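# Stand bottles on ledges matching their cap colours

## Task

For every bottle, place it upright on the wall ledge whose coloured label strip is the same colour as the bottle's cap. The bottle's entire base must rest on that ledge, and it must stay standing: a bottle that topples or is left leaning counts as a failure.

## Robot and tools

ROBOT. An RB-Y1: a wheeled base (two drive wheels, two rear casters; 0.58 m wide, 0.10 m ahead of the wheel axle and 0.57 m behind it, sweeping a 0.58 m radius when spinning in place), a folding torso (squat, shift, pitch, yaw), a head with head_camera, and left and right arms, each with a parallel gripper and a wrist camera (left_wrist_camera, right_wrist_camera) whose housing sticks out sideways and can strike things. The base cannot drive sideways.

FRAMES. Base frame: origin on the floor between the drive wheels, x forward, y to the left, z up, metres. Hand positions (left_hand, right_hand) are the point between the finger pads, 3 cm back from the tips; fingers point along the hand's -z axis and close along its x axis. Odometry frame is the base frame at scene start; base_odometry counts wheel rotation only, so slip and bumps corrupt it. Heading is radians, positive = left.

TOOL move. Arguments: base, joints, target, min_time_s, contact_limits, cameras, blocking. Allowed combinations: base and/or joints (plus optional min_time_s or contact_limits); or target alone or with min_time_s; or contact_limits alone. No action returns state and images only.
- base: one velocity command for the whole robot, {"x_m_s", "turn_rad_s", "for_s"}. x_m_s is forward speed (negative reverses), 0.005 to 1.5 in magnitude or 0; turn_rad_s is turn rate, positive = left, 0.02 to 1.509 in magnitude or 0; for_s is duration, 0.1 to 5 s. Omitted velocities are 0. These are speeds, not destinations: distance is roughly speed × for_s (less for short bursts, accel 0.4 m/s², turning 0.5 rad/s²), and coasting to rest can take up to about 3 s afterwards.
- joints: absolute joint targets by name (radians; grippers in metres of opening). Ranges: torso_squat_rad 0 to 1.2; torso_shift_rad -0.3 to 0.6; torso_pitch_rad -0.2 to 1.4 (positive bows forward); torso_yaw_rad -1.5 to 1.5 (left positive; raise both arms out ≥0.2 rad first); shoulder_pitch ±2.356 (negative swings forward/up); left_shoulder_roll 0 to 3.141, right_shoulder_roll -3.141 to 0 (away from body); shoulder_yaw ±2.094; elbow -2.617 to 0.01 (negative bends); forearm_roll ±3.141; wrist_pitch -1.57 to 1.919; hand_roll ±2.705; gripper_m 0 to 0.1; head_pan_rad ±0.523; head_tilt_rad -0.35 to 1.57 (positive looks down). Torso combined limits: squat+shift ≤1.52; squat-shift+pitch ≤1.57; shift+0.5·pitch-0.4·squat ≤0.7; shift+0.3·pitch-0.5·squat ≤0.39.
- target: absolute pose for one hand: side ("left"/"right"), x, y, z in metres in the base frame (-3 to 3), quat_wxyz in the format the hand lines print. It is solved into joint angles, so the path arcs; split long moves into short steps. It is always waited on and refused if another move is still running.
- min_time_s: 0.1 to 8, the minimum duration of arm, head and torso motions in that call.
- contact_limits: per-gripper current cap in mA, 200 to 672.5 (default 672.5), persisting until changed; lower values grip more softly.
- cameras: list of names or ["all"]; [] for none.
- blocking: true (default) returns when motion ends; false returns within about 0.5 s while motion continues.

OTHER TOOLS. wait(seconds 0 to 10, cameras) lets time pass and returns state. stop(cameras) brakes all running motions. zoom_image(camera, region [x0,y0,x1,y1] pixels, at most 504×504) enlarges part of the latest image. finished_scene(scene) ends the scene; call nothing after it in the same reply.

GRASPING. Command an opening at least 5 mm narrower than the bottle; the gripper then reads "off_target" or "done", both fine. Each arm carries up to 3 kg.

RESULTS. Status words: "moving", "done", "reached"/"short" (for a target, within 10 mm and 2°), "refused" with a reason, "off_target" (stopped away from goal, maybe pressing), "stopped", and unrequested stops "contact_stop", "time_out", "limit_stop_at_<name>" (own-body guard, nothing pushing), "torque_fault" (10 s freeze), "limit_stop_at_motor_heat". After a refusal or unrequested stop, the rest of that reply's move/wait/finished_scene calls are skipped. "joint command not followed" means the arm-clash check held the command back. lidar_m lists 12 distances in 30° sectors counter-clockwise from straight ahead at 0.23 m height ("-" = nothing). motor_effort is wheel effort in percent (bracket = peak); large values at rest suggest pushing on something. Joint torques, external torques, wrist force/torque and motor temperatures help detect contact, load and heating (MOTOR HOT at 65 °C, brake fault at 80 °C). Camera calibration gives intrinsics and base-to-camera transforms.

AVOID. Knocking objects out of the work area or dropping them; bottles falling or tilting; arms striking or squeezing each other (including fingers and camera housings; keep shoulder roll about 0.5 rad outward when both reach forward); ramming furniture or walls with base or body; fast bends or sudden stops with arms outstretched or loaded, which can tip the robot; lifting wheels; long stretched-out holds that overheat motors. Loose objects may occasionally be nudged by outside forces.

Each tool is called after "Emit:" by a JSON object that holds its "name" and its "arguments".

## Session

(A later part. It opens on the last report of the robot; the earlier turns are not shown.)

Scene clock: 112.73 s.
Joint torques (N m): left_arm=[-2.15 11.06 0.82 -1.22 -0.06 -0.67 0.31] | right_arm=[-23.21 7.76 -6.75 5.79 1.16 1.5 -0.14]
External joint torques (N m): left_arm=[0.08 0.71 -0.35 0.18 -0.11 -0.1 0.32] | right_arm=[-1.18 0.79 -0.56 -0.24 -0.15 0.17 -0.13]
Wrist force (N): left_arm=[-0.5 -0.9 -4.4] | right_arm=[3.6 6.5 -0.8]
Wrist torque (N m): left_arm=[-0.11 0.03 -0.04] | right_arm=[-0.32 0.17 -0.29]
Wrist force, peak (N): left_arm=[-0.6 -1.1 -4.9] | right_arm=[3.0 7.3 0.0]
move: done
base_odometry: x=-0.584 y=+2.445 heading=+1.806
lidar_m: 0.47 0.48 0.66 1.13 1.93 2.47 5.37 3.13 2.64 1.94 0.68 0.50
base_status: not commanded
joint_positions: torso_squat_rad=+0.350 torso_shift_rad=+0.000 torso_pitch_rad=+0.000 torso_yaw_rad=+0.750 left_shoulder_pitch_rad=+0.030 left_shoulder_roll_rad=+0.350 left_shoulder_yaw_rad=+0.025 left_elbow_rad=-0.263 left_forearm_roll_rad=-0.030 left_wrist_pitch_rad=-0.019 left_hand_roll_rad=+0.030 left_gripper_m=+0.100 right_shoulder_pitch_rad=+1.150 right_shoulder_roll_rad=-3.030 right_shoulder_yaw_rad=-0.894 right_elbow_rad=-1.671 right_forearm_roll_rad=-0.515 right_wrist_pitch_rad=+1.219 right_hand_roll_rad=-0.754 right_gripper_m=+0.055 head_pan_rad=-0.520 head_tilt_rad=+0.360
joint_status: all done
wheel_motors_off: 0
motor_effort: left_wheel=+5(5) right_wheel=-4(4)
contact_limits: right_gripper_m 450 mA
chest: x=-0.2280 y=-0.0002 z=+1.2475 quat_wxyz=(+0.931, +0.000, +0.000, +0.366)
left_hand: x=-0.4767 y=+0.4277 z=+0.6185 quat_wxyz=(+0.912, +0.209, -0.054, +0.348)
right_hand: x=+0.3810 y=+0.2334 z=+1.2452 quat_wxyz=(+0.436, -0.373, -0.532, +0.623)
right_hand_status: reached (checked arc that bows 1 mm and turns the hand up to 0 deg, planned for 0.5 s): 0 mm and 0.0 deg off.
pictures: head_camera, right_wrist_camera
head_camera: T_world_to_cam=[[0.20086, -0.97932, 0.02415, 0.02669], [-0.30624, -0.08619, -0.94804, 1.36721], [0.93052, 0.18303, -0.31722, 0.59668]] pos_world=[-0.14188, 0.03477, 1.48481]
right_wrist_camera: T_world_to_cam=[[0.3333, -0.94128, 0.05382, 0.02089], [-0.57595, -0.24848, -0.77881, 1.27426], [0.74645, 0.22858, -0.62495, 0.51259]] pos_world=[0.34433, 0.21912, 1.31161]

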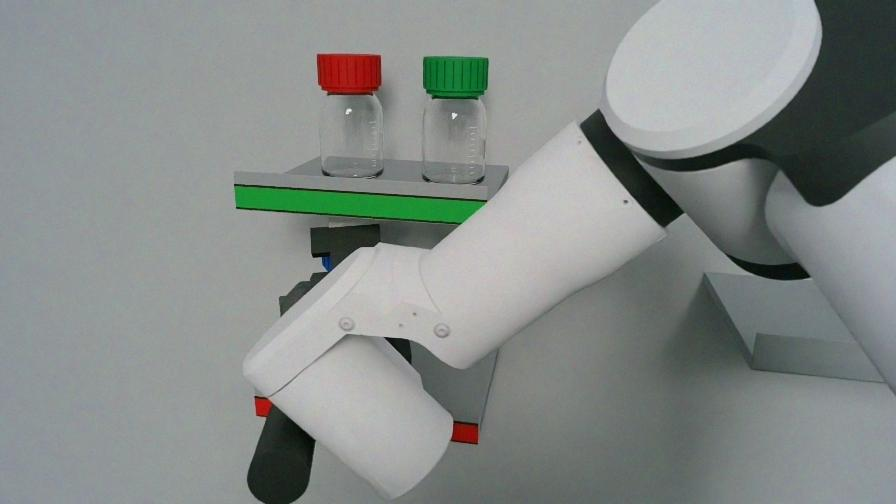

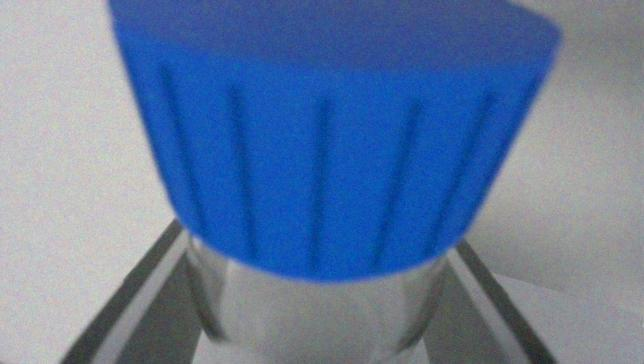

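Emit:
{"name": "move", "arguments": {"target": {"side": "right", "x": 0.348, "y": 0.2213, "z": 1.248, "quat_wxyz": [0.4362, -0.3725, -0.532, 0.6229]}, "min_time_s": 0.4}}

Emit:
{"name": "move", "arguments": {"target": {"side": "right", "x": 0.305, "y": 0.2, "z": 1.256, "quat_wxyz": [0.4362, -0.3725, -0.532, 0.6229]}, "min_time_s": 0.5}}

Emit:
{"name": "move", "arguments": {"target": {"side": "right", "x": 0.25, "y": 0.11, "z": 1.32, "quat_wxyz": [0.4882, -0.4174, -0.4974, 0.5825]}, "min_time_s": 0.9}}

Emit:
{"name": "move", "arguments": {"target": {"side": "right", "x": 0.25, "y": -0.02, "z": 1.425, "quat_wxyz": [0.5377, -0.4592, -0.4592, 0.5377]}, "min_time_s": 0.9}}

Emit:
{"name": "move", "arguments": {"target": {"side": "right", "x": 0.25, "y": -0.3, "z": 1.455, "quat_wxyz": [0.5377, -0.4592, -0.4592, 0.5377]}, "min_time_s": 1.1}}

Emit:
{"name": "move", "arguments": {"target": {"side": "right", "x": 0.25, "y": -0.46, "z": 1.31, "quat_wxyz": [0.6304, -0.5384, -0.3632, 0.4252]}, "min_time_s": 1.0}}

Emit:
{"name": "move", "arguments": {"target": {"side": "right", "x": 0.3118, "y": -0.5822, "z": 1.259, "quat_wxyz": [0.6304, -0.5384, -0.3632, 0.4252]}, "min_time_s": 0.8, "cameras": ["right_wrist_camera"]}}

Scene clock: 115.63 s.
Joint torques (N m): left_arm=[-2.65 11.02 0.41 -1.34 -0.19 -0.67 0.21] | right_arm=[-21.51 7.65 -6 5.87 1.48 1.5 -0.02]
External joint torques (N m): left_arm=[-0.41 0.68 -0.75 0.05 -0.25 -0.1 0.22] | right_arm=[-0.71 1.09 0.24 0.39 0.16 0.11 -0.01]
Wrist force (N): left_arm=[-0.5 -0.9 -4.5] | right_arm=[2.9 6.6 0.1]
Wrist torque (N m): left_arm=[-0.11 0.05 -0.04] | right_arm=[-0.31 0.05 -0.10]
Wrist force, peak (N): left_arm=[-0.8 -0.9 -4.8] | right_arm=[3.4 7.5 -0.9]
move: done
base_odometry: x=-0.584 y=+2.445 heading=+1.806
lidar_m: 0.47 0.48 0.67 1.13 1.93 2.47 5.37 3.14 2.64 1.93 0.68 0.49
base_status: not commanded
joint_positions: torso_squat_rad=+0.350 torso_shift_rad=+0.000 torso_pitch_rad=+0.000 torso_yaw_rad=+0.750 left_shoulder_pitch_rad=+0.030 left_shoulder_roll_rad=+0.350 left_shoulder_yaw_rad=+0.025 left_elbow_rad=-0.263 left_forearm_roll_rad=-0.030 left_wrist_pitch_rad=-0.019 left_hand_roll_rad=+0.030 left_gripper_m=+0.100 right_shoulder_pitch_rad=+1.098 right_shoulder_roll_rad=-3.012 right_shoulder_yaw_rad=-0.900 right_elbow_rad=-1.830 right_forearm_roll_rad=-0.534 right_wrist_pitch_rad=+1.332 right_hand_roll_rad=-0.792 right_gripper_m=+0.055 head_pan_rad=-0.520 head_tilt_rad=+0.360
joint_status: all done
wheel_motors_off: 0
motor_effort: left_wheel=+4(5) right_wheel=-5(5)
contact_limits: right_gripper_m 450 mA
chest: x=-0.2280 y=-0.0002 z=+1.2475 quat_wxyz=(+0.931, +0.000, +0.000, +0.366)
left_hand: x=-0.4768 y=+0.4277 z=+0.6185 quat_wxyz=(+0.912, +0.209, -0.054, +0.349)
right_hand: x=+0.3482 y=+0.2214 z=+1.2477 quat_wxyz=(+0.436, -0.373, -0.532, +0.623)
right_hand_status: reached (checked arc that bows 5 mm and turns the hand up to 1 deg, planned for 0.5 s): 0 mm and 0.0 deg off.
pictures: none

Scene clock: 116.53 s.
Joint torques (N m): left_arm=[-2.54 10.8 0.77 -1.37 -0.09 -0.51 0.24] | right_arm=[-20.12 7.02 -6.35 4.87 1.42 1.68 -0.19]
External joint torques (N m): left_arm=[-0.3 0.46 -0.4 0.02 -0.14 0.05 0.25] | right_arm=[-1.12 1.07 -0.21 0.08 0.11 0.23 -0.18]
Wrist force (N): left_arm=[-0.5 -0.9 -4.3] | right_arm=[3.8 6.8 -0.8]
Wrist torque (N m): left_arm=[-0.10 0.04 -0.03] | right_arm=[-0.30 0.11 -0.07]
Wrist force, peak (N): left_arm=[-0.4 -1.0 -4.7] | right_arm=[3.7 8.0 -1.0]
move: done
base_odometry: x=-0.584 y=+2.445 heading=+1.806
lidar_m: 0.46 0.49 0.66 1.13 1.93 2.47 5.37 3.14 2.63 1.94 0.68 0.49
base_status: not commanded
joint_positions: torso_squat_rad=+0.350 torso_shift_rad=+0.000 torso_pitch_rad=+0.000 torso_yaw_rad=+0.750 left_shoulder_pitch_rad=+0.030 left_shoulder_roll_rad=+0.350 left_shoulder_yaw_rad=+0.025 left_elbow_rad=-0.263 left_forearm_roll_rad=-0.030 left_wrist_pitch_rad=-0.019 left_hand_roll_rad=+0.030 left_gripper_m=+0.100 right_shoulder_pitch_rad=+1.025 right_shoulder_roll_rad=-2.986 right_shoulder_yaw_rad=-0.916 right_elbow_rad=-2.037 right_forearm_roll_rad=-0.576 right_wrist_pitch_rad=+1.475 right_hand_roll_rad=-0.840 right_gripper_m=+0.055 head_pan_rad=-0.520 head_tilt_rad=+0.360
joint_status: all done
wheel_motors_off: 0
motor_effort: left_wheel=+4(5) right_wheel=-4(5)
contact_limits: right_gripper_m 450 mA
chest: x=-0.2279 y=-0.0002 z=+1.2475 quat_wxyz=(+0.931, +0.000, +0.000, +0.366)
left_hand: x=-0.4768 y=+0.4277 z=+0.6185 quat_wxyz=(+0.912, +0.209, -0.054, +0.348)
right_hand: x=+0.3055 y=+0.2002 z=+1.2557 quat_wxyz=(+0.436, -0.373, -0.532, +0.623)
right_hand_status: reached (checked arc that bows 7 mm and turns the hand up to 1 deg, planned for 0.5 s): 1 mm and 0.1 deg off.
pictures: none

Scene clock: 117.77 s.
Joint torques (N m): left_arm=[-2.27 11.09 0.63 -1.31 -0.1 -0.65 0.14] | right_arm=[-30.33 16.76 -3.53 18.57 6.84 14.51 0.28]
External joint torques (N m): left_arm=[-0.05 0.76 -0.54 0.08 -0.16 -0.09 0.15] | right_arm=[-15.81 13.55 2.08 14 5.5 13.06 0.29]
Wrist force (N): left_arm=[-0.6 -1.1 -4.3] | right_arm=[22.4 61.7 20.5]
Wrist torque (N m): left_arm=[-0.09 0.04 -0.05] | right_arm=[0.84 -0.24 -0.48]
Wrist force, peak (N): left_arm=[-0.4 -0.8 -4.9] | right_arm=[26.6 63.7 22.5]
move: done
base_odometry: x=-0.584 y=+2.445 heading=+1.806
lidar_m: 0.46 0.49 0.66 1.13 1.93 2.47 5.37 3.14 2.64 1.93 0.69 0.49
base_status: not commanded
joint_positions: torso_squat_rad=+0.350 torso_shift_rad=+0.000 torso_pitch_rad=+0.000 torso_yaw_rad=+0.750 left_shoulder_pitch_rad=+0.030 left_shoulder_roll_rad=+0.350 left_shoulder_yaw_rad=+0.025 left_elbow_rad=-0.263 left_forearm_roll_rad=-0.030 left_wrist_pitch_rad=-0.019 left_hand_roll_rad=+0.030 left_gripper_m=+0.100 right_shoulder_pitch_rad=+0.786 right_shoulder_roll_rad=-2.826 right_shoulder_yaw_rad=-1.005 right_elbow_rad=-2.386 right_forearm_roll_rad=-0.895 right_wrist_pitch_rad=+1.748 right_hand_roll_rad=-0.836 right_gripper_m=+0.056 head_pan_rad=-0.520 head_tilt_rad=+0.360
joint_status: all done
wheel_motors_off: 0
motor_effort: left_wheel=+14(14) right_wheel=-4(5)
contact_limits: right_gripper_m 450 mA
chest: x=-0.2280 y=+0.0001 z=+1.2475 quat_wxyz=(+0.930, +0.000, +0.000, +0.366)
left_hand: x=-0.4771 y=+0.4276 z=+0.6184 quat_wxyz=(+0.912, +0.209, -0.053, +0.349)
right_hand: x=+0.2488 y=+0.1108 z=+1.3166 quat_wxyz=(+0.487, -0.417, -0.495, +0.587)
right_hand_status: reached (checked arc that bows 11 mm and turns the hand up to 10 deg, planned for 0.9 s): 4 mm and 0.7 deg off.
pictures: none

Scene clock: 119.03 s.
Joint torques (N m): left_arm=[-2.41 10.96 0.64 -1.25 -0.1 -0.62 0.2] | right_arm=[-9.72 -6.89 -3.89 5.88 2.04 0.9 -0.18]
External joint torques (N m): left_arm=[-0.17 0.61 -0.53 0.15 -0.16 -0.05 0.21] | right_arm=[-1.32 -1.52 1.92 -0.38 0.25 0.14 -0.18]
Wrist force (N): left_arm=[-0.9 -0.7 -4.7] | right_arm=[3.6 5.8 0.4]
Wrist torque (N m): left_arm=[-0.13 0.00 -0.04] | right_arm=[-0.23 0.18 -0.29]
Wrist force, peak (N): left_arm=[-0.6 -1.3 -4.7] | right_arm=[28.1 67.1 22.7]
move: done
base_odometry: x=-0.584 y=+2.445 heading=+1.806
lidar_m: 0.47 0.49 0.67 1.13 1.93 2.48 5.37 3.14 2.64 1.94 0.69 0.49
base_status: not commanded
joint_positions: torso_squat_rad=+0.350 torso_shift_rad=+0.000 torso_pitch_rad=+0.000 torso_yaw_rad=+0.750 left_shoulder_pitch_rad=+0.030 left_shoulder_roll_rad=+0.350 left_shoulder_yaw_rad=+0.025 left_elbow_rad=-0.263 left_forearm_roll_rad=-0.030 left_wrist_pitch_rad=-0.019 left_hand_roll_rad=+0.030 left_gripper_m=+0.100 right_shoulder_pitch_rad=+0.344 right_shoulder_roll_rad=-2.317 right_shoulder_yaw_rad=-0.971 right_elbow_rad=-2.537 right_forearm_roll_rad=-1.100 right_wrist_pitch_rad=+1.876 right_hand_roll_rad=-0.403 right_gripper_m=+0.054 head_pan_rad=-0.520 head_tilt_rad=+0.360
joint_status: all done
wheel_motors_off: 0
motor_effort: left_wheel=+7(16) right_wheel=-3(4)
contact_limits: right_gripper_m 450 mA
chest: x=-0.2280 y=-0.0002 z=+1.2475 quat_wxyz=(+0.931, +0.000, +0.000, +0.366)
left_hand: x=-0.4768 y=+0.4278 z=+0.6186 quat_wxyz=(+0.912, +0.209, -0.054, +0.348)
right_hand: x=+0.2501 y=-0.0201 z=+1.4242 quat_wxyz=(+0.538, -0.460, -0.460, +0.536)
right_hand_status: reached (checked arc that bows 15 mm and turns the hand up to 10 deg, planned for 0.9 s): 1 mm and 0.2 deg off.
pictures: none

Scene clock: 120.77 s.
Joint torques (N m): left_arm=[-2.53 10.84 0.59 -1.3 -0.08 -0.66 0.22] | right_arm=[0.49 -18.76 -1.65 1.51 0.9 -1.99 0.03]
External joint torques (N m): left_arm=[-0.28 0.49 -0.58 0.1 -0.14 -0.09 0.23] | right_arm=[-1.02 -3.06 0.22 -0.28 0.06 -0.26 0.03]
Wrist force (N): left_arm=[-0.4 -0.8 -4.6] | right_arm=[2.5 6.0 -0.6]
Wrist torque (N m): left_arm=[-0.12 0.06 -0.03] | right_arm=[-0.24 0.04 -0.25]
Wrist force, peak (N): left_arm=[-0.6 -1.1 -4.7] | right_arm=[3.8 7.1 0.2]
move: done
base_odometry: x=-0.584 y=+2.445 heading=+1.806
lidar_m: 0.47 0.49 0.67 1.12 1.92 2.48 5.37 3.14 2.64 1.94 0.69 0.49
base_status: not commanded
joint_positions: torso_squat_rad=+0.350 torso_shift_rad=+0.000 torso_pitch_rad=+0.000 torso_yaw_rad=+0.750 left_shoulder_pitch_rad=+0.030 left_shoulder_roll_rad=+0.350 left_shoulder_yaw_rad=+0.025 left_elbow_rad=-0.263 left_forearm_roll_rad=-0.030 left_wrist_pitch_rad=-0.019 left_hand_roll_rad=+0.030 left_gripper_m=+0.100 right_shoulder_pitch_rad=+0.292 right_shoulder_roll_rad=-1.156 right_shoulder_yaw_rad=-1.794 right_elbow_rad=-2.461 right_forearm_roll_rad=-1.117 right_wrist_pitch_rad=+1.919 right_hand_roll_rad=+1.083 right_gripper_m=+0.054 head_pan_rad=-0.520 head_tilt_rad=+0.360
joint_status: all done
wheel_motors_off: 0
motor_effort: left_wheel=+6(7) right_wheel=-4(5)
contact_limits: right_gripper_m 450 mA
chest: x=-0.2279 y=-0.0003 z=+1.2475 quat_wxyz=(+0.931, +0.000, +0.000, +0.366)
left_hand: x=-0.4768 y=+0.4278 z=+0.6186 quat_wxyz=(+0.912, +0.209, -0.054, +0.348)
right_hand: x=+0.2501 y=-0.3001 z=+1.4548 quat_wxyz=(+0.538, -0.459, -0.459, +0.538)
right_hand_status: reached (checked arc that bows 52 mm and turns the hand up to 6 deg, planned for 1.2 s): 0 mm and 0.0 deg off.
pictures: none

Scene clock: 122.10 s.
Joint torques (N m): left_arm=[-2.72 11.12 0.86 -1.35 -0.07 -0.64 0.23] | right_arm=[5.56 -16.88 -0.77 -4.59 -0.05 -1.9 -0.11]
External joint torques (N m): left_arm=[-0.47 0.77 -0.31 0.05 -0.13 -0.07 0.24] | right_arm=[0.78 -2.76 2.14 -0.16 -0.23 0.06 -0.1]
Wrist force (N): left_arm=[-0.6 -1.1 -4.5] | right_arm=[3.5 6.4 -0.6]
Wrist torque (N m): left_arm=[-0.08 0.02 -0.02] | right_arm=[-0.27 0.12 -0.29]
Wrist force, peak (N): left_arm=[-0.5 -1.2 -4.7] | right_arm=[1.6 7.7 -1.6]
move: done
base_odometry: x=-0.584 y=+2.445 heading=+1.806
lidar_m: 0.47 0.48 0.67 1.12 1.92 2.47 5.37 3.13 2.64 1.93 0.69 0.49
base_status: not commanded
joint_positions: torso_squat_rad=+0.350 torso_shift_rad=+0.000 torso_pitch_rad=+0.000 torso_yaw_rad=+0.750 left_shoulder_pitch_rad=+0.030 left_shoulder_roll_rad=+0.350 left_shoulder_yaw_rad=+0.025 left_elbow_rad=-0.263 left_forearm_roll_rad=-0.030 left_wrist_pitch_rad=-0.019 left_hand_roll_rad=+0.030 left_gripper_m=+0.100 right_shoulder_pitch_rad=+0.353 right_shoulder_roll_rad=-0.449 right_shoulder_yaw_rad=-1.727 right_elbow_rad=-2.432 right_forearm_roll_rad=-0.729 right_wrist_pitch_rad=+1.411 right_hand_roll_rad=+1.506 right_gripper_m=+0.054 head_pan_rad=-0.520 head_tilt_rad=+0.360
joint_status: all done
wheel_motors_off: 0
motor_effort: left_wheel=+6(6) right_wheel=-3(5)
contact_limits: right_gripper_m 450 mA
chest: x=-0.2279 y=-0.0002 z=+1.2475 quat_wxyz=(+0.931, +0.000, +0.000, +0.366)
left_hand: x=-0.4768 y=+0.4278 z=+0.6186 quat_wxyz=(+0.912, +0.209, -0.054, +0.348)
right_hand: x=+0.2497 y=-0.4601 z=+1.3100 quat_wxyz=(+0.631, -0.539, -0.363, +0.424)
right_hand_status: reached (checked arc that bows 23 mm and turns the hand up to 22 deg, planned for 1.0 s): 0 mm and 0.2 deg off.
pictures: none

Scene clock: 124.03 s.
Joint torques (N m): left_arm=[-2.33 11.36 0.69 -1.29 -0.04 -0.63 0.22] | right_arm=[2.4 -20.19 -0.37 -6.3 -0.66 -1.07 -0.2]
External joint torques (N m): left_arm=[-0.08 1.02 -0.47 0.11 -0.1 -0.06 0.23] | right_arm=[-3.17 -0.71 2.47 1.77 -0.2 0.78 -0.2]
Wrist force (N): left_arm=[-0.6 -0.7 -4.3] | right_arm=[2.1 1.5 7.6]
Wrist torque (N m): left_arm=[-0.12 0.04 -0.03] | right_arm=[0.22 0.06 -0.16]
Wrist force, peak (N): left_arm=[-0.5 -1.3 -4.8] | right_arm=[6.0 -8.4 29.2]
move: done
base_odometry: x=-0.584 y=+2.445 heading=+1.806
lidar_m: 0.46 0.49 0.66 1.13 1.93 2.48 5.37 3.14 2.64 1.95 0.68 0.49
base_status: not commanded
joint_positions: torso_squat_rad=+0.350 torso_shift_rad=+0.000 torso_pitch_rad=+0.000 torso_yaw_rad=+0.750 left_shoulder_pitch_rad=+0.030 left_shoulder_roll_rad=+0.350 left_shoulder_yaw_rad=+0.025 left_elbow_rad=-0.263 left_forearm_roll_rad=-0.030 left_wrist_pitch_rad=-0.019 left_hand_roll_rad=+0.030 left_gripper_m=+0.100 right_shoulder_pitch_rad=+0.313 right_shoulder_roll_rad=-0.581 right_shoulder_yaw_rad=-1.730 right_elbow_rad=-1.793 right_forearm_roll_rad=-0.819 right_wrist_pitch_rad=+1.065 right_hand_roll_rad=+1.917 right_gripper_m=+0.054 head_pan_rad=-0.520 head_tilt_rad=+0.360
joint_status: all done
wheel_motors_off: 0
motor_effort: left_wheel=+5(6) right_wheel=-2(5)
contact_limits: right_gripper_m 450 mA
chest: x=-0.2282 y=-0.0001 z=+1.2475 quat_wxyz=(+0.931, +0.000, +0.000, +0.366)
left_hand: x=-0.4767 y=+0.4277 z=+0.6184 quat_wxyz=(+0.912, +0.209, -0.054, +0.348)
right_hand: x=+0.3110 y=-0.5821 z=+1.2598 quat_wxyz=(+0.631, -0.539, -0.363, +0.424)
right_hand_status: reached (checked arc that bows 19 mm and turns the hand up to 4 deg, planned for 0.9 s): 1 mm and 0.1 deg off.
right_wrist_camera: T_world_to_cam=[[-0.38412, -0.92171, 0.05388, -0.48981], [-0.5929, 0.20151, -0.77966, 1.31097], [0.70776, -0.33143, -0.62389, 0.44515]] pos_world=[0.27407, -0.5681, 1.32622]

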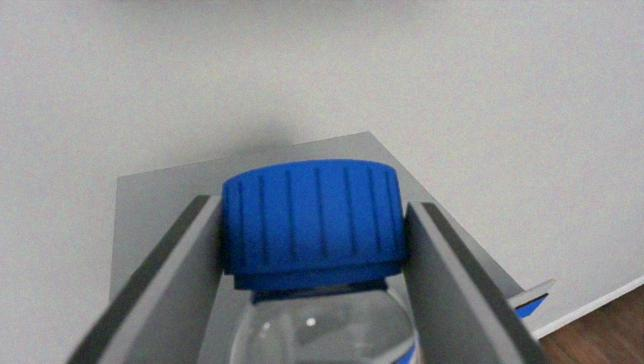

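Emit:
{"name": "move", "arguments": {"target": {"side": "right", "x": 0.258, "y": -0.555, "z": 1.262, "quat_wxyz": [0.6304, -0.5384, -0.3632, 0.4252]}, "min_time_s": 0.8, "cameras": ["right_wrist_camera"]}}

Emit:
{"name": "move", "arguments": {"target": {"side": "right", "x": 0.245, "y": -0.46, "z": 1.36, "quat_wxyz": [0.6304, -0.5384, -0.3632, 0.4252]}, "min_time_s": 1.0}}

Emit:
{"name": "move", "arguments": {"target": {"side": "right", "x": 0.25, "y": -0.22, "z": 1.46, "quat_wxyz": [0.5377, -0.4592, -0.4592, 0.5377]}, "min_time_s": 1.2, "cameras": ["right_wrist_camera", "head_camera"]}}

Scene clock: 128.33 s.
Joint torques (N m): left_arm=[-1.91 11.53 0.45 -1.35 -0.13 -0.64 0.16] | right_arm=[7.97 -18.83 -3.94 -7.1 -0.66 -1.95 -0.05]
External joint torques (N m): left_arm=[0.34 1.19 -0.72 0.05 -0.18 -0.07 0.17] | right_arm=[1.22 -2.29 -0.89 0.12 -0.24 -0.07 -0.04]
Wrist force (N): left_arm=[-0.5 -0.9 -4.3] | right_arm=[3.3 6.4 -1.5]
Wrist torque (N m): left_arm=[-0.11 0.04 -0.03] | right_arm=[-0.31 0.11 -0.11]
Wrist force, peak (N): left_arm=[-0.6 -1.0 -4.9] | right_arm=[2.3 1.2 8.8]
move: done
base_odometry: x=-0.584 y=+2.445 heading=+1.806
lidar_m: 0.47 0.49 0.66 1.13 1.94 2.47 5.37 3.13 2.64 1.94 0.69 0.50
base_status: not commanded
joint_positions: torso_squat_rad=+0.350 torso_shift_rad=+0.000 torso_pitch_rad=+0.000 torso_yaw_rad=+0.750 left_shoulder_pitch_rad=+0.030 left_shoulder_roll_rad=+0.350 left_shoulder_yaw_rad=+0.025 left_elbow_rad=-0.263 left_forearm_roll_rad=-0.030 left_wrist_pitch_rad=-0.019 left_hand_roll_rad=+0.030 left_gripper_m=+0.100 right_shoulder_pitch_rad=+0.360 right_shoulder_roll_rad=-0.437 right_shoulder_yaw_rad=-1.804 right_elbow_rad=-2.024 right_forearm_roll_rad=-0.888 right_wrist_pitch_rad=+1.161 right_hand_roll_rad=+1.863 right_gripper_m=+0.054 head_pan_rad=-0.520 head_tilt_rad=+0.360
joint_status: all done
wheel_motors_off: 0
motor_effort: left_wheel=+5(5) right_wheel=-2(2)
contact_limits: right_gripper_m 450 mA
chest: x=-0.2280 y=-0.0002 z=+1.2475 quat_wxyz=(+0.931, +0.000, +0.000, +0.366)
left_hand: x=-0.4767 y=+0.4277 z=+0.6185 quat_wxyz=(+0.912, +0.209, -0.054, +0.348)
right_hand: x=+0.2591 y=-0.5554 z=+1.2617 quat_wxyz=(+0.630, -0.538, -0.363, +0.426)
right_hand_status: reached (checked arc that bows 7 mm and turns the hand up to 1 deg, planned for 0.8 s): 1 mm and 0.1 deg off.
right_wrist_camera: T_world_to_cam=[[-0.38146, -0.9228, 0.05413, -0.4868], [-0.59498, 0.20029, -0.77838, 1.27449], [0.70745, -0.32913, -0.62545, 0.4952]] pos_world=[0.22227, -0.5415, 1.32811]

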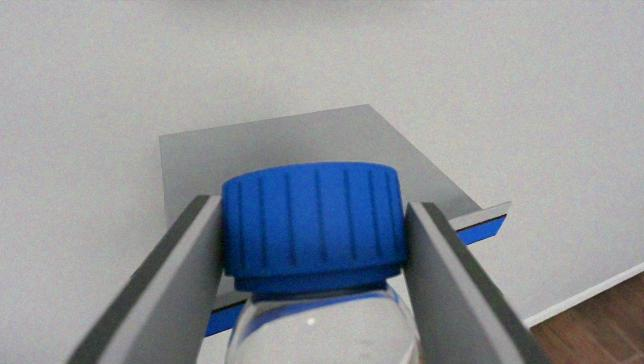

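Scene clock: 129.67 s.
Joint torques (N m): left_arm=[-2.46 10.99 0.85 -1.12 -0.13 -0.65 0.3] | right_arm=[6.34 -17.44 -1.73 -2.6 0.44 -2.13 0.21]
External joint torques (N m): left_arm=[-0.21 0.64 -0.32 0.28 -0.18 -0.08 0.31] | right_arm=[0.79 -2.58 1.59 0.26 0.04 -0.2 0.22]
Wrist force (N): left_arm=[-0.5 -0.9 -4.4] | right_arm=[3.5 5.9 -0.2]
Wrist torque (N m): left_arm=[-0.11 0.05 -0.04] | right_arm=[-0.22 0.11 -0.12]
Wrist force, peak (N): left_arm=[-0.4 -1.0 -4.8] | right_arm=[3.1 7.3 -1.5]
move: done
base_odometry: x=-0.584 y=+2.445 heading=+1.806
lidar_m: 0.47 0.49 0.67 1.12 1.93 2.47 5.37 3.14 2.64 1.94 0.69 0.49
base_status: not commanded
joint_positions: torso_squat_rad=+0.350 torso_shift_rad=+0.000 torso_pitch_rad=+0.000 torso_yaw_rad=+0.750 left_shoulder_pitch_rad=+0.030 left_shoulder_roll_rad=+0.350 left_shoulder_yaw_rad=+0.025 left_elbow_rad=-0.263 left_forearm_roll_rad=-0.030 left_wrist_pitch_rad=-0.019 left_hand_roll_rad=+0.030 left_gripper_m=+0.100 right_shoulder_pitch_rad=+0.449 right_shoulder_roll_rad=-0.622 right_shoulder_yaw_rad=-1.795 right_elbow_rad=-2.405 right_forearm_roll_rad=-0.796 right_wrist_pitch_rad=+1.508 right_hand_roll_rad=+1.389 right_gripper_m=+0.054 head_pan_rad=-0.520 head_tilt_rad=+0.360
joint_status: all done
wheel_motors_off: 0
motor_effort: left_wheel=+5(5) right_wheel=-2(3)
contact_limits: right_gripper_m 450 mA
chest: x=-0.2280 y=-0.0002 z=+1.2475 quat_wxyz=(+0.931, +0.000, +0.000, +0.366)
left_hand: x=-0.4767 y=+0.4277 z=+0.6185 quat_wxyz=(+0.912, +0.209, -0.054, +0.348)
right_hand: x=+0.2449 y=-0.4604 z=+1.3592 quat_wxyz=(+0.627, -0.542, -0.365, +0.424)
right_hand_status: reached (checked arc that bows 8 mm and turns the hand up to 2 deg, planned for 1.0 s): 1 mm and 0.6 deg off.
pictures: none

Scene clock: 131.23 s.
Joint torques (N m): left_arm=[-2.67 11.1 0.64 -1.3 -0.06 -0.64 0.37] | right_arm=[1.07 -12.92 -3.09 4.24 1.77 -1.31 0.21]
External joint torques (N m): left_arm=[-0.43 0.75 -0.53 0.1 -0.12 -0.07 0.38] | right_arm=[0.63 -1.01 0.96 -0.28 0.22 -0.16 0.22]
Wrist force (N): left_arm=[-0.5 -0.8 -4.5] | right_arm=[2.8 6.5 -0.7]
Wrist torque (N m): left_arm=[-0.13 0.05 -0.03] | right_arm=[-0.31 0.04 -0.10]
Wrist force, peak (N): left_arm=[-0.8 -1.0 -4.8] | right_arm=[3.4 7.2 -1.4]
move: done
base_odometry: x=-0.584 y=+2.445 heading=+1.806
lidar_m: 0.46 0.49 0.66 1.13 1.94 2.47 5.37 3.13 2.64 1.93 0.69 0.49
base_status: not commanded
joint_positions: torso_squat_rad=+0.350 torso_shift_rad=+0.000 torso_pitch_rad=+0.000 torso_yaw_rad=+0.750 left_shoulder_pitch_rad=+0.030 left_shoulder_roll_rad=+0.350 left_shoulder_yaw_rad=+0.025 left_elbow_rad=-0.263 left_forearm_roll_rad=-0.030 left_wrist_pitch_rad=-0.019 left_hand_roll_rad=+0.030 left_gripper_m=+0.100 right_shoulder_pitch_rad=+0.609 right_shoulder_roll_rad=-1.354 right_shoulder_yaw_rad=-1.790 right_elbow_rad=-2.593 right_forearm_roll_rad=-1.135 right_wrist_pitch_rad=+1.832 right_hand_roll_rad=+0.617 right_gripper_m=+0.054 head_pan_rad=-0.520 head_tilt_rad=+0.360
joint_status: all done
wheel_motors_off: 0
motor_effort: left_wheel=+5(5) right_wheel=-3(3)
contact_limits: right_gripper_m 450 mA
chest: x=-0.2280 y=-0.0002 z=+1.2475 quat_wxyz=(+0.931, +0.000, +0.000, +0.366)
left_hand: x=-0.4767 y=+0.4277 z=+0.6185 quat_wxyz=(+0.912, +0.209, -0.054, +0.349)
right_hand: x=+0.2499 y=-0.2200 z=+1.4601 quat_wxyz=(+0.537, -0.459, -0.459, +0.538)
right_hand_status: reached (checked arc that bows 37 mm and turns the hand up to 22 deg, planned for 1.2 s): 0 mm and 0.0 deg off.
pictures: head_camera, right_wrist_camera
head_camera: T_world_to_cam=[[0.20083, -0.97933, 0.02408, 0.02681], [-0.30608, -0.08608, -0.9481, 1.36729], [0.93058, 0.18304, -0.31704, 0.59651]] pos_world=[-0.14199, 0.03477, 1.48481]
right_wrist_camera: T_world_to_cam=[[-0.0082, -0.99854, 0.05335, -0.3003], [-0.62559, -0.0365, -0.7793, 1.31317], [0.78011, -0.03976, -0.62438, 0.78004]] pos_world=[0.21053, -0.22092, 1.52641]

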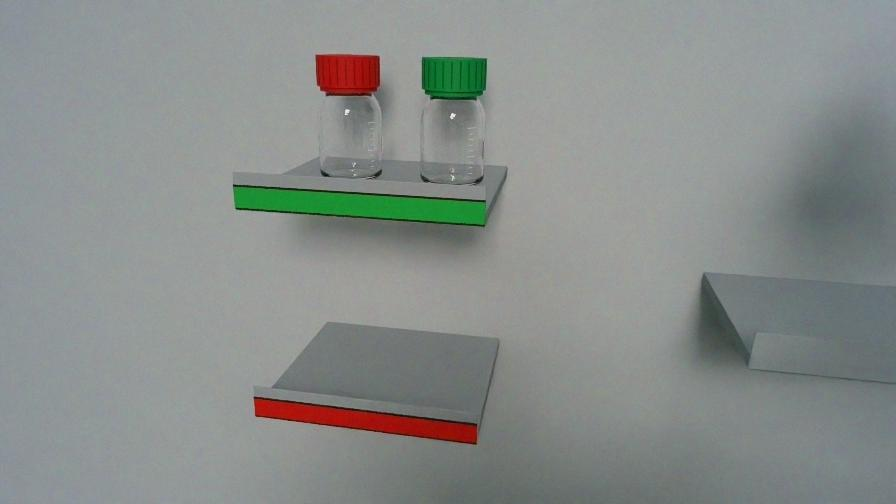

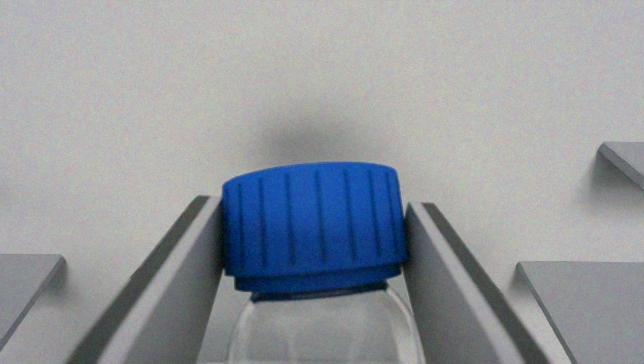

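Emit:
{"name": "move", "arguments": {"target": {"side": "right", "x": 0.34, "y": -0.08, "z": 1.43, "quat_wxyz": [0.3536, -0.6124, -0.6124, 0.3536]}, "min_time_s": 1.6, "cameras": ["right_wrist_camera", "head_camera"]}}

Scene clock: 137.43 s.
Joint torques (N m): left_arm=[-2.57 11.39 1.03 -1.32 -0.1 -0.64 0.29] | right_arm=[-8.86 -3.95 -6.65 2.11 1.67 0.96 0.01]
External joint torques (N m): left_arm=[-0.32 1.05 -0.14 0.07 -0.15 -0.07 0.3] | right_arm=[0.5 -0.82 1.61 0.39 0.23 0.34 0.02]
Wrist force (N): left_arm=[-0.5 -1.2 -4.4] | right_arm=[2.6 4.5 4.9]
Wrist torque (N m): left_arm=[-0.07 0.05 -0.04] | right_arm=[-0.14 0.04 -0.15]
Wrist force, peak (N): left_arm=[-0.5 -0.9 -4.8] | right_arm=[3.9 4.9 5.3]
move: done
base_odometry: x=-0.584 y=+2.445 heading=+1.806
lidar_m: 0.47 0.49 0.67 1.13 1.93 2.47 5.37 3.14 2.64 1.93 0.69 0.49
base_status: not commanded
joint_positions: torso_squat_rad=+0.350 torso_shift_rad=+0.000 torso_pitch_rad=+0.000 torso_yaw_rad=+0.750 left_shoulder_pitch_rad=+0.030 left_shoulder_roll_rad=+0.350 left_shoulder_yaw_rad=+0.025 left_elbow_rad=-0.263 left_forearm_roll_rad=-0.030 left_wrist_pitch_rad=-0.019 left_hand_roll_rad=+0.030 left_gripper_m=+0.100 right_shoulder_pitch_rad=+1.076 right_shoulder_roll_rad=-2.004 right_shoulder_yaw_rad=-0.858 right_elbow_rad=-2.477 right_forearm_roll_rad=+0.384 right_wrist_pitch_rad=+1.872 right_hand_roll_rad=-0.355 right_gripper_m=+0.054 head_pan_rad=-0.520 head_tilt_rad=+0.360
joint_status: all done
wheel_motors_off: 0
motor_effort: left_wheel=+5(5) right_wheel=-3(4)
contact_limits: right_gripper_m 450 mA
chest: x=-0.2280 y=-0.0002 z=+1.2475 quat_wxyz=(+0.931, +0.000, +0.000, +0.366)
left_hand: x=-0.4767 y=+0.4277 z=+0.6185 quat_wxyz=(+0.912, +0.209, -0.054, +0.349)
right_hand: x=+0.3398 y=-0.0799 z=+1.4301 quat_wxyz=(+0.353, -0.612, -0.613, +0.354)
right_hand_status: reached (checked arc that bows 48 mm and turns the hand up to 39 deg, planned for 1.6 s): 0 mm and 0.1 deg off.
pictures: head_camera, right_wrist_camera
head_camera: T_world_to_cam=[[0.20083, -0.97933, 0.02406, 0.02684], [-0.30617, -0.08608, -0.94808, 1.36723], [0.93055, 0.18303, -0.31713, 0.59664]] pos_world=[-0.14198, 0.03477, 1.48481]
right_wrist_camera: T_world_to_cam=[[-0.03894, -0.99856, 0.03692, -0.12416], [0.00402, -0.0371, -0.9993, 1.45174], [0.99923, -0.03877, 0.00546, -0.27831]] pos_world=[0.26743, -0.08091, 1.45683]

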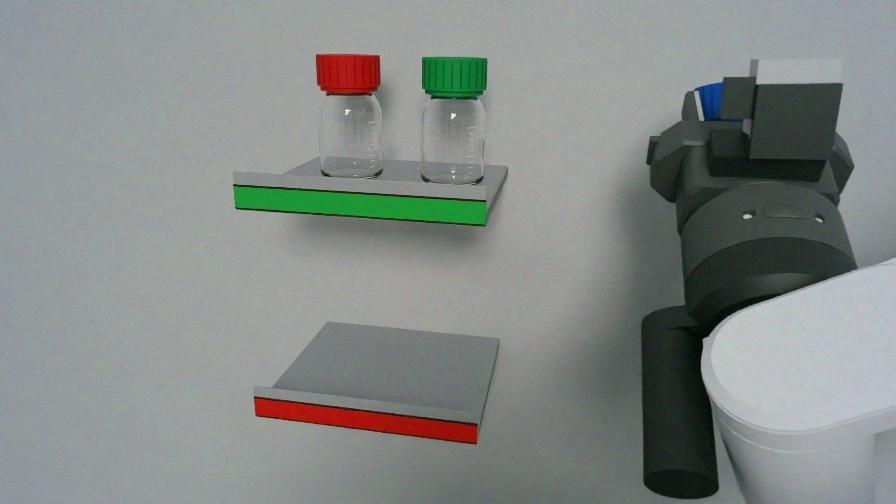

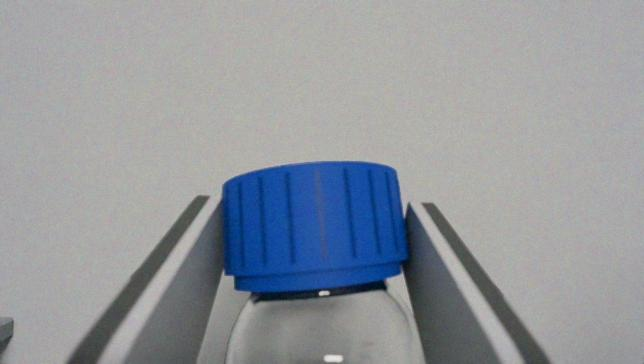

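Emit:
{"name": "move", "arguments": {"target": {"side": "right", "x": 0.28, "y": -0.32, "z": 1.42, "quat_wxyz": [0.383, -0.6634, -0.5567, 0.3214]}, "min_time_s": 1.2}}

Emit:
{"name": "move", "arguments": {"target": {"side": "right", "x": 0.235, "y": -0.5, "z": 1.36, "quat_wxyz": [0.383, -0.6634, -0.5567, 0.3214]}, "min_time_s": 1.0}}

Emit:
{"name": "move", "arguments": {"target": {"side": "right", "x": 0.235, "y": -0.575, "z": 1.289, "quat_wxyz": [0.383, -0.6634, -0.5567, 0.3214]}, "min_time_s": 0.8, "cameras": ["right_wrist_camera"]}}

Scene clock: 142.07 s.
Joint torques (N m): left_arm=[-2.3 11.12 0.78 -1.42 -0.13 -0.55 0.33] | right_arm=[5.62 -4.1 -8.96 -0.44 1.1 1.3 -0.09]
External joint torques (N m): left_arm=[-0.05 0.78 -0.38 -0.02 -0.18 0.02 0.34] | right_arm=[0.44 -1.07 -0.3 -0.1 -0.1 0.45 -0.08]
Wrist force (N): left_arm=[-0.4 -1.0 -4.3] | right_arm=[3.3 5.9 4.2]
Wrist torque (N m): left_arm=[-0.10 0.08 -0.02] | right_arm=[-0.28 0.12 -0.10]
Wrist force, peak (N): left_arm=[-0.8 -0.7 -4.8] | right_arm=[4.5 5.5 4.9]
move: done
base_odometry: x=-0.584 y=+2.445 heading=+1.806
lidar_m: 0.47 0.49 0.66 1.13 1.93 2.48 5.37 3.13 2.64 1.94 0.69 0.49
base_status: not commanded
joint_positions: torso_squat_rad=+0.350 torso_shift_rad=+0.000 torso_pitch_rad=+0.000 torso_yaw_rad=+0.750 left_shoulder_pitch_rad=+0.030 left_shoulder_roll_rad=+0.350 left_shoulder_yaw_rad=+0.025 left_elbow_rad=-0.263 left_forearm_roll_rad=-0.030 left_wrist_pitch_rad=-0.019 left_hand_roll_rad=+0.030 left_gripper_m=+0.100 right_shoulder_pitch_rad=+1.485 right_shoulder_roll_rad=-0.910 right_shoulder_yaw_rad=-1.064 right_elbow_rad=-2.596 right_forearm_roll_rad=+0.776 right_wrist_pitch_rad=+1.147 right_hand_roll_rad=-0.512 right_gripper_m=+0.054 head_pan_rad=-0.520 head_tilt_rad=+0.360
joint_status: all done
wheel_motors_off: 0
motor_effort: left_wheel=+5(5) right_wheel=-3(5)
contact_limits: right_gripper_m 450 mA
chest: x=-0.2280 y=-0.0003 z=+1.2475 quat_wxyz=(+0.931, +0.000, +0.000, +0.366)
left_hand: x=-0.4767 y=+0.4277 z=+0.6186 quat_wxyz=(+0.912, +0.209, -0.054, +0.348)
right_hand: x=+0.2799 y=-0.3203 z=+1.4193 quat_wxyz=(+0.385, -0.665, -0.554, +0.320)
right_hand_status: reached (checked arc that bows 35 mm and turns the hand up to 14 deg, planned for 1.2 s): 1 mm and 0.4 deg off.
pictures: none

Scene clock: 143.40 s.
Joint torques (N m): left_arm=[-2.21 11.28 0.66 -1.14 -0.08 -0.73 0.45] | right_arm=[11.69 -7.26 -9.52 -1.05 -0.1 2.16 0.21]
External joint torques (N m): left_arm=[0.04 0.94 -0.51 0.26 -0.13 -0.16 0.46] | right_arm=[0.22 -1.88 1.45 0.01 -0.04 0.46 0.22]
Wrist force (N): left_arm=[-0.5 -0.9 -4.5] | right_arm=[3.5 4.9 4.6]
Wrist torque (N m): left_arm=[-0.12 0.04 -0.04] | right_arm=[-0.18 0.09 -0.12]
Wrist force, peak (N): left_arm=[-0.4 -0.9 -4.8] | right_arm=[2.0 6.5 4.9]
move: done
base_odometry: x=-0.584 y=+2.445 heading=+1.806
lidar_m: 0.47 0.48 0.66 1.13 1.93 2.47 5.37 3.13 2.64 1.94 0.69 0.49
base_status: not commanded
joint_positions: torso_squat_rad=+0.350 torso_shift_rad=+0.000 torso_pitch_rad=+0.000 torso_yaw_rad=+0.750 left_shoulder_pitch_rad=+0.030 left_shoulder_roll_rad=+0.350 left_shoulder_yaw_rad=+0.025 left_elbow_rad=-0.263 left_forearm_roll_rad=-0.030 left_wrist_pitch_rad=-0.019 left_hand_roll_rad=+0.030 left_gripper_m=+0.100 right_shoulder_pitch_rad=+1.484 right_shoulder_roll_rad=-0.579 right_shoulder_yaw_rad=-0.909 right_elbow_rad=-2.030 right_forearm_roll_rad=+1.607 right_wrist_pitch_rad=+0.792 right_hand_roll_rad=-1.458 right_gripper_m=+0.054 head_pan_rad=-0.520 head_tilt_rad=+0.360
joint_status: all done
wheel_motors_off: 0
motor_effort: left_wheel=+5(6) right_wheel=-3(4)
contact_limits: right_gripper_m 450 mA
chest: x=-0.2280 y=-0.0002 z=+1.2475 quat_wxyz=(+0.931, +0.000, +0.000, +0.366)
left_hand: x=-0.4767 y=+0.4277 z=+0.6185 quat_wxyz=(+0.912, +0.209, -0.054, +0.348)
right_hand: x=+0.2350 y=-0.4994 z=+1.3595 quat_wxyz=(+0.386, -0.664, -0.554, +0.321)
right_hand_status: reached (checked arc that bows 29 mm and turns the hand up to 7 deg, planned for 1.0 s): 1 mm and 0.5 deg off.
pictures: none

Scene clock: 144.80 s.
Joint torques (N m): left_arm=[-2.36 11.3 0.71 -1.27 0 -0.64 0.17] | right_arm=[12.39 -9.88 -9.2 -0.55 -0.73 1.83 0.08]
External joint torques (N m): left_arm=[-0.11 0.95 -0.46 0.13 -0.05 -0.07 0.18] | right_arm=[-0.16 -1.15 1.64 0.09 -0.22 0.17 0.09]
Wrist force (N): left_arm=[-0.6 -0.9 -4.6] | right_arm=[3.2 4.9 3.8]
Wrist torque (N m): left_arm=[-0.09 0.04 -0.03] | right_arm=[-0.21 0.14 -0.13]
Wrist force, peak (N): left_arm=[-0.6 -0.9 -4.8] | right_arm=[3.9 6.6 4.6]
move: done
base_odometry: x=-0.584 y=+2.445 heading=+1.806
lidar_m: 0.47 0.49 0.66 1.12 1.93 2.47 5.36 3.14 2.63 1.94 0.68 0.49
base_status: not commanded
joint_positions: torso_squat_rad=+0.350 torso_shift_rad=+0.000 torso_pitch_rad=+0.000 torso_yaw_rad=+0.750 left_shoulder_pitch_rad=+0.030 left_shoulder_roll_rad=+0.350 left_shoulder_yaw_rad=+0.025 left_elbow_rad=-0.263 left_forearm_roll_rad=-0.030 left_wrist_pitch_rad=-0.019 left_hand_roll_rad=+0.030 left_gripper_m=+0.100 right_shoulder_pitch_rad=+1.321 right_shoulder_roll_rad=-0.689 right_shoulder_yaw_rad=-0.720 right_elbow_rad=-1.541 right_forearm_roll_rad=+1.905 right_wrist_pitch_rad=+0.985 right_hand_roll_rad=-1.813 right_gripper_m=+0.054 head_pan_rad=-0.520 head_tilt_rad=+0.360
joint_status: all done
wheel_motors_off: 0
motor_effort: left_wheel=+5(6) right_wheel=-4(5)
contact_limits: right_gripper_m 450 mA
chest: x=-0.2279 y=-0.0003 z=+1.2475 quat_wxyz=(+0.931, +0.000, +0.000, +0.366)
left_hand: x=-0.4767 y=+0.4277 z=+0.6186 quat_wxyz=(+0.912, +0.209, -0.054, +0.349)
right_hand: x=+0.2350 y=-0.5750 z=+1.2889 quat_wxyz=(+0.383, -0.663, -0.557, +0.321)
right_hand_status: reached (checked arc that bows 17 mm and turns the hand up to 3 deg, planned for 0.8 s): 0 mm and 0.0 deg off.
right_wrist_camera: T_world_to_cam=[[-0.21331, -0.97632, 0.03611, -0.56253], [-0.00297, -0.03631, -0.99934, 1.29489], [0.97698, -0.21327, 0.00485, -0.2864]] pos_world=[0.16366, -0.56327, 1.31573]

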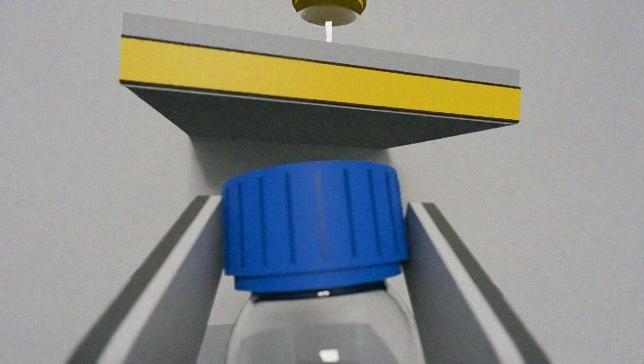

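Emit:
{"name": "move", "arguments": {"target": {"side": "right", "x": 0.285, "y": -0.587, "z": 1.289, "quat_wxyz": [0.383, -0.6634, -0.5567, 0.3214]}, "min_time_s": 0.6}}

Emit:
{"name": "move", "arguments": {"target": {"side": "right", "x": 0.332, "y": -0.595, "z": 1.288, "quat_wxyz": [0.383, -0.6634, -0.5567, 0.3214]}, "min_time_s": 0.6, "cameras": ["right_wrist_camera"]}}

Emit:
{"name": "move", "arguments": {"target": {"side": "right", "x": 0.332, "y": -0.595, "z": 1.26, "quat_wxyz": [0.383, -0.6634, -0.5567, 0.3214]}, "min_time_s": 0.7, "cameras": ["right_wrist_camera"]}}

Scene clock: 146.47 s.
Joint torques (N m): left_arm=[-2.43 11.14 0.27 -1.37 -0.12 -0.71 0.33] | right_arm=[10.95 -12.34 -8.4 0.02 -0.77 1.95 -0.12]
External joint torques (N m): left_arm=[-0.18 0.79 -0.89 0.03 -0.18 -0.14 0.34] | right_arm=[0.13 -1.38 2.34 0.48 -0.25 0.29 -0.11]
Wrist force (N): left_arm=[-0.5 -1.1 -4.4] | right_arm=[2.8 5.0 4.3]
Wrist torque (N m): left_arm=[-0.11 0.04 -0.03] | right_arm=[-0.22 0.08 -0.12]
Wrist force, peak (N): left_arm=[-0.2 -1.0 -4.8] | right_arm=[2.7 5.6 5.5]
move: done
base_odometry: x=-0.584 y=+2.445 heading=+1.806
lidar_m: 0.47 0.49 0.67 1.12 1.93 2.47 5.37 3.14 2.64 1.93 0.69 0.49
base_status: not commanded
joint_positions: torso_squat_rad=+0.350 torso_shift_rad=+0.000 torso_pitch_rad=+0.000 torso_yaw_rad=+0.750 left_shoulder_pitch_rad=+0.030 left_shoulder_roll_rad=+0.350 left_shoulder_yaw_rad=+0.025 left_elbow_rad=-0.263 left_forearm_roll_rad=-0.030 left_wrist_pitch_rad=-0.019 left_hand_roll_rad=+0.030 left_gripper_m=+0.100 right_shoulder_pitch_rad=+1.202 right_shoulder_roll_rad=-0.820 right_shoulder_yaw_rad=-0.712 right_elbow_rad=-1.374 right_forearm_roll_rad=+1.889 right_wrist_pitch_rad=+0.944 right_hand_roll_rad=-1.826 right_gripper_m=+0.054 head_pan_rad=-0.520 head_tilt_rad=+0.360
joint_status: all done
wheel_motors_off: 0
motor_effort: left_wheel=+5(6) right_wheel=-5(5)
contact_limits: right_gripper_m 450 mA
chest: x=-0.2279 y=-0.0003 z=+1.2475 quat_wxyz=(+0.931, +0.000, +0.000, +0.366)
left_hand: x=-0.4767 y=+0.4277 z=+0.6186 quat_wxyz=(+0.912, +0.209, -0.054, +0.349)
right_hand: x=+0.2847 y=-0.5866 z=+1.2895 quat_wxyz=(+0.384, -0.664, -0.556, +0.321)
right_hand_status: reached (checked arc that bows 4 mm and turns the hand up to 1 deg, planned for 0.6 s): 1 mm and 0.1 deg off.
pictures: none

Scene clock: 147.40 s.
Joint torques (N m): left_arm=[-2.18 11.51 0.26 -1.26 -0.16 -0.57 0.19] | right_arm=[8.69 -15.48 -7.54 0.33 -0.64 1.84 -0.03]
External joint torques (N m): left_arm=[0.08 1.16 -0.9 0.14 -0.21 0 0.2] | right_arm=[-0.19 -1.7 2.67 0.6 -0.07 0.2 -0.02]
Wrist force (N): left_arm=[-0.8 -0.9 -4.3] | right_arm=[3.0 5.5 3.8]
Wrist torque (N m): left_arm=[-0.10 0.02 -0.04] | right_arm=[-0.30 0.11 -0.07]
Wrist force, peak (N): left_arm=[-0.8 -1.0 -4.9] | right_arm=[4.3 5.1 4.5]
move: done
base_odometry: x=-0.584 y=+2.445 heading=+1.806
lidar_m: 0.47 0.49 0.66 1.13 1.94 2.47 5.38 3.13 2.64 1.93 0.69 0.49
base_status: not commanded
joint_positions: torso_squat_rad=+0.350 torso_shift_rad=+0.000 torso_pitch_rad=+0.000 torso_yaw_rad=+0.750 left_shoulder_pitch_rad=+0.030 left_shoulder_roll_rad=+0.350 left_shoulder_yaw_rad=+0.025 left_elbow_rad=-0.263 left_forearm_roll_rad=-0.030 left_wrist_pitch_rad=-0.019 left_hand_roll_rad=+0.030 left_gripper_m=+0.100 right_shoulder_pitch_rad=+1.067 right_shoulder_roll_rad=-0.947 right_shoulder_yaw_rad=-0.669 right_elbow_rad=-1.182 right_forearm_roll_rad=+1.897 right_wrist_pitch_rad=+0.919 right_hand_roll_rad=-1.864 right_gripper_m=+0.054 head_pan_rad=-0.520 head_tilt_rad=+0.360
joint_status: all done
wheel_motors_off: 0
motor_effort: left_wheel=+5(6) right_wheel=-4(5)
contact_limits: right_gripper_m 450 mA
chest: x=-0.2279 y=-0.0003 z=+1.2475 quat_wxyz=(+0.931, +0.000, +0.000, +0.366)
left_hand: x=-0.4767 y=+0.4277 z=+0.6186 quat_wxyz=(+0.912, +0.209, -0.054, +0.349)
right_hand: x=+0.3317 y=-0.5944 z=+1.2887 quat_wxyz=(+0.384, -0.664, -0.555, +0.321)
right_hand_status: reached (checked arc that bows 5 mm and turns the hand up to 1 deg, planned for 0.6 s): 1 mm and 0.2 deg off.
right_wrist_camera: T_world_to_cam=[[-0.21622, -0.97569, 0.03583, -0.55925], [-0.00497, -0.03559, -0.99935, 1.29533], [0.97633, -0.21626, 0.00285, -0.38392]] pos_world=[0.26035, -0.58258, 1.31562]

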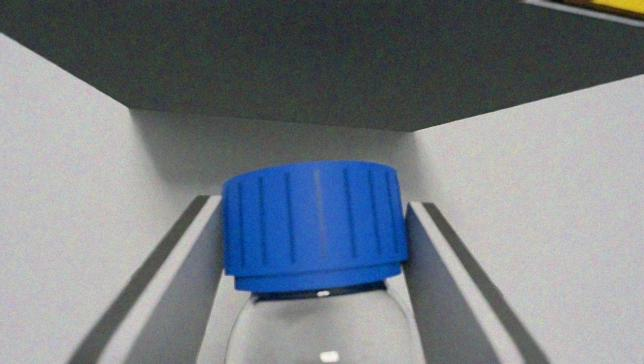

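Scene clock: 148.43 s.
Joint torques (N m): left_arm=[-2.16 11.37 0.72 -1.32 -0.14 -0.64 0.22] | right_arm=[6.54 -6.27 5.05 -2.84 2.21 -2.46 -0.78]
External joint torques (N m): left_arm=[0.1 1.05 -0.45 0.08 -0.19 -0.07 0.23] | right_arm=[-2 9.06 14.66 -2.45 2.83 -4.08 -0.77]
Wrist force (N): left_arm=[-0.4 -1.0 -4.6] | right_arm=[-13.0 -18.4 -23.8]
Wrist torque (N m): left_arm=[-0.10 0.06 -0.02] | right_arm=[-0.62 -0.74 0.82]
Wrist force, peak (N): left_arm=[-0.4 -0.9 -4.8] | right_arm=[-13.3 -21.0 -26.2]
move: done
base_odometry: x=-0.584 y=+2.445 heading=+1.806
lidar_m: 0.47 0.49 0.66 1.12 1.92 2.47 5.36 3.14 2.64 1.93 0.68 0.49
base_status: not commanded
joint_positions: torso_squat_rad=+0.350 torso_shift_rad=+0.000 torso_pitch_rad=+0.000 torso_yaw_rad=+0.750 left_shoulder_pitch_rad=+0.030 left_shoulder_roll_rad=+0.350 left_shoulder_yaw_rad=+0.025 left_elbow_rad=-0.263 left_forearm_roll_rad=-0.030 left_wrist_pitch_rad=-0.019 left_hand_roll_rad=+0.030 left_gripper_m=+0.100 right_shoulder_pitch_rad=+0.982 right_shoulder_roll_rad=-0.946 right_shoulder_yaw_rad=-0.592 right_elbow_rad=-1.085 right_forearm_roll_rad=+1.941 right_wrist_pitch_rad=+0.982 right_hand_roll_rad=-1.893 right_gripper_m=+0.054 head_pan_rad=-0.520 head_tilt_rad=+0.360
joint_status: all done
wheel_motors_off: 0
motor_effort: left_wheel=+5(6) right_wheel=-5(5)
contact_limits: right_gripper_m 450 mA
chest: x=-0.2282 y=+0.0000 z=+1.2475 quat_wxyz=(+0.931, +0.000, +0.000, +0.366)
left_hand: x=-0.4766 y=+0.4276 z=+0.6182 quat_wxyz=(+0.912, +0.208, -0.054, +0.349)
right_hand: x=+0.3321 y=-0.5946 z=+1.2632 quat_wxyz=(+0.381, -0.665, -0.557, +0.321)
right_hand_status: reached (checked arc that bows 2 mm and turns the hand up to 0 deg, planned for 0.7 s): 3 mm and 0.3 deg off.
right_wrist_camera: T_world_to_cam=[[-0.2134, -0.97623, 0.03776, -0.56211], [0.00168, -0.03902, -0.99924, 1.26548], [0.97696, -0.21318, 0.00996, -0.39166]] pos_world=[0.26056, -0.58287, 1.28965]

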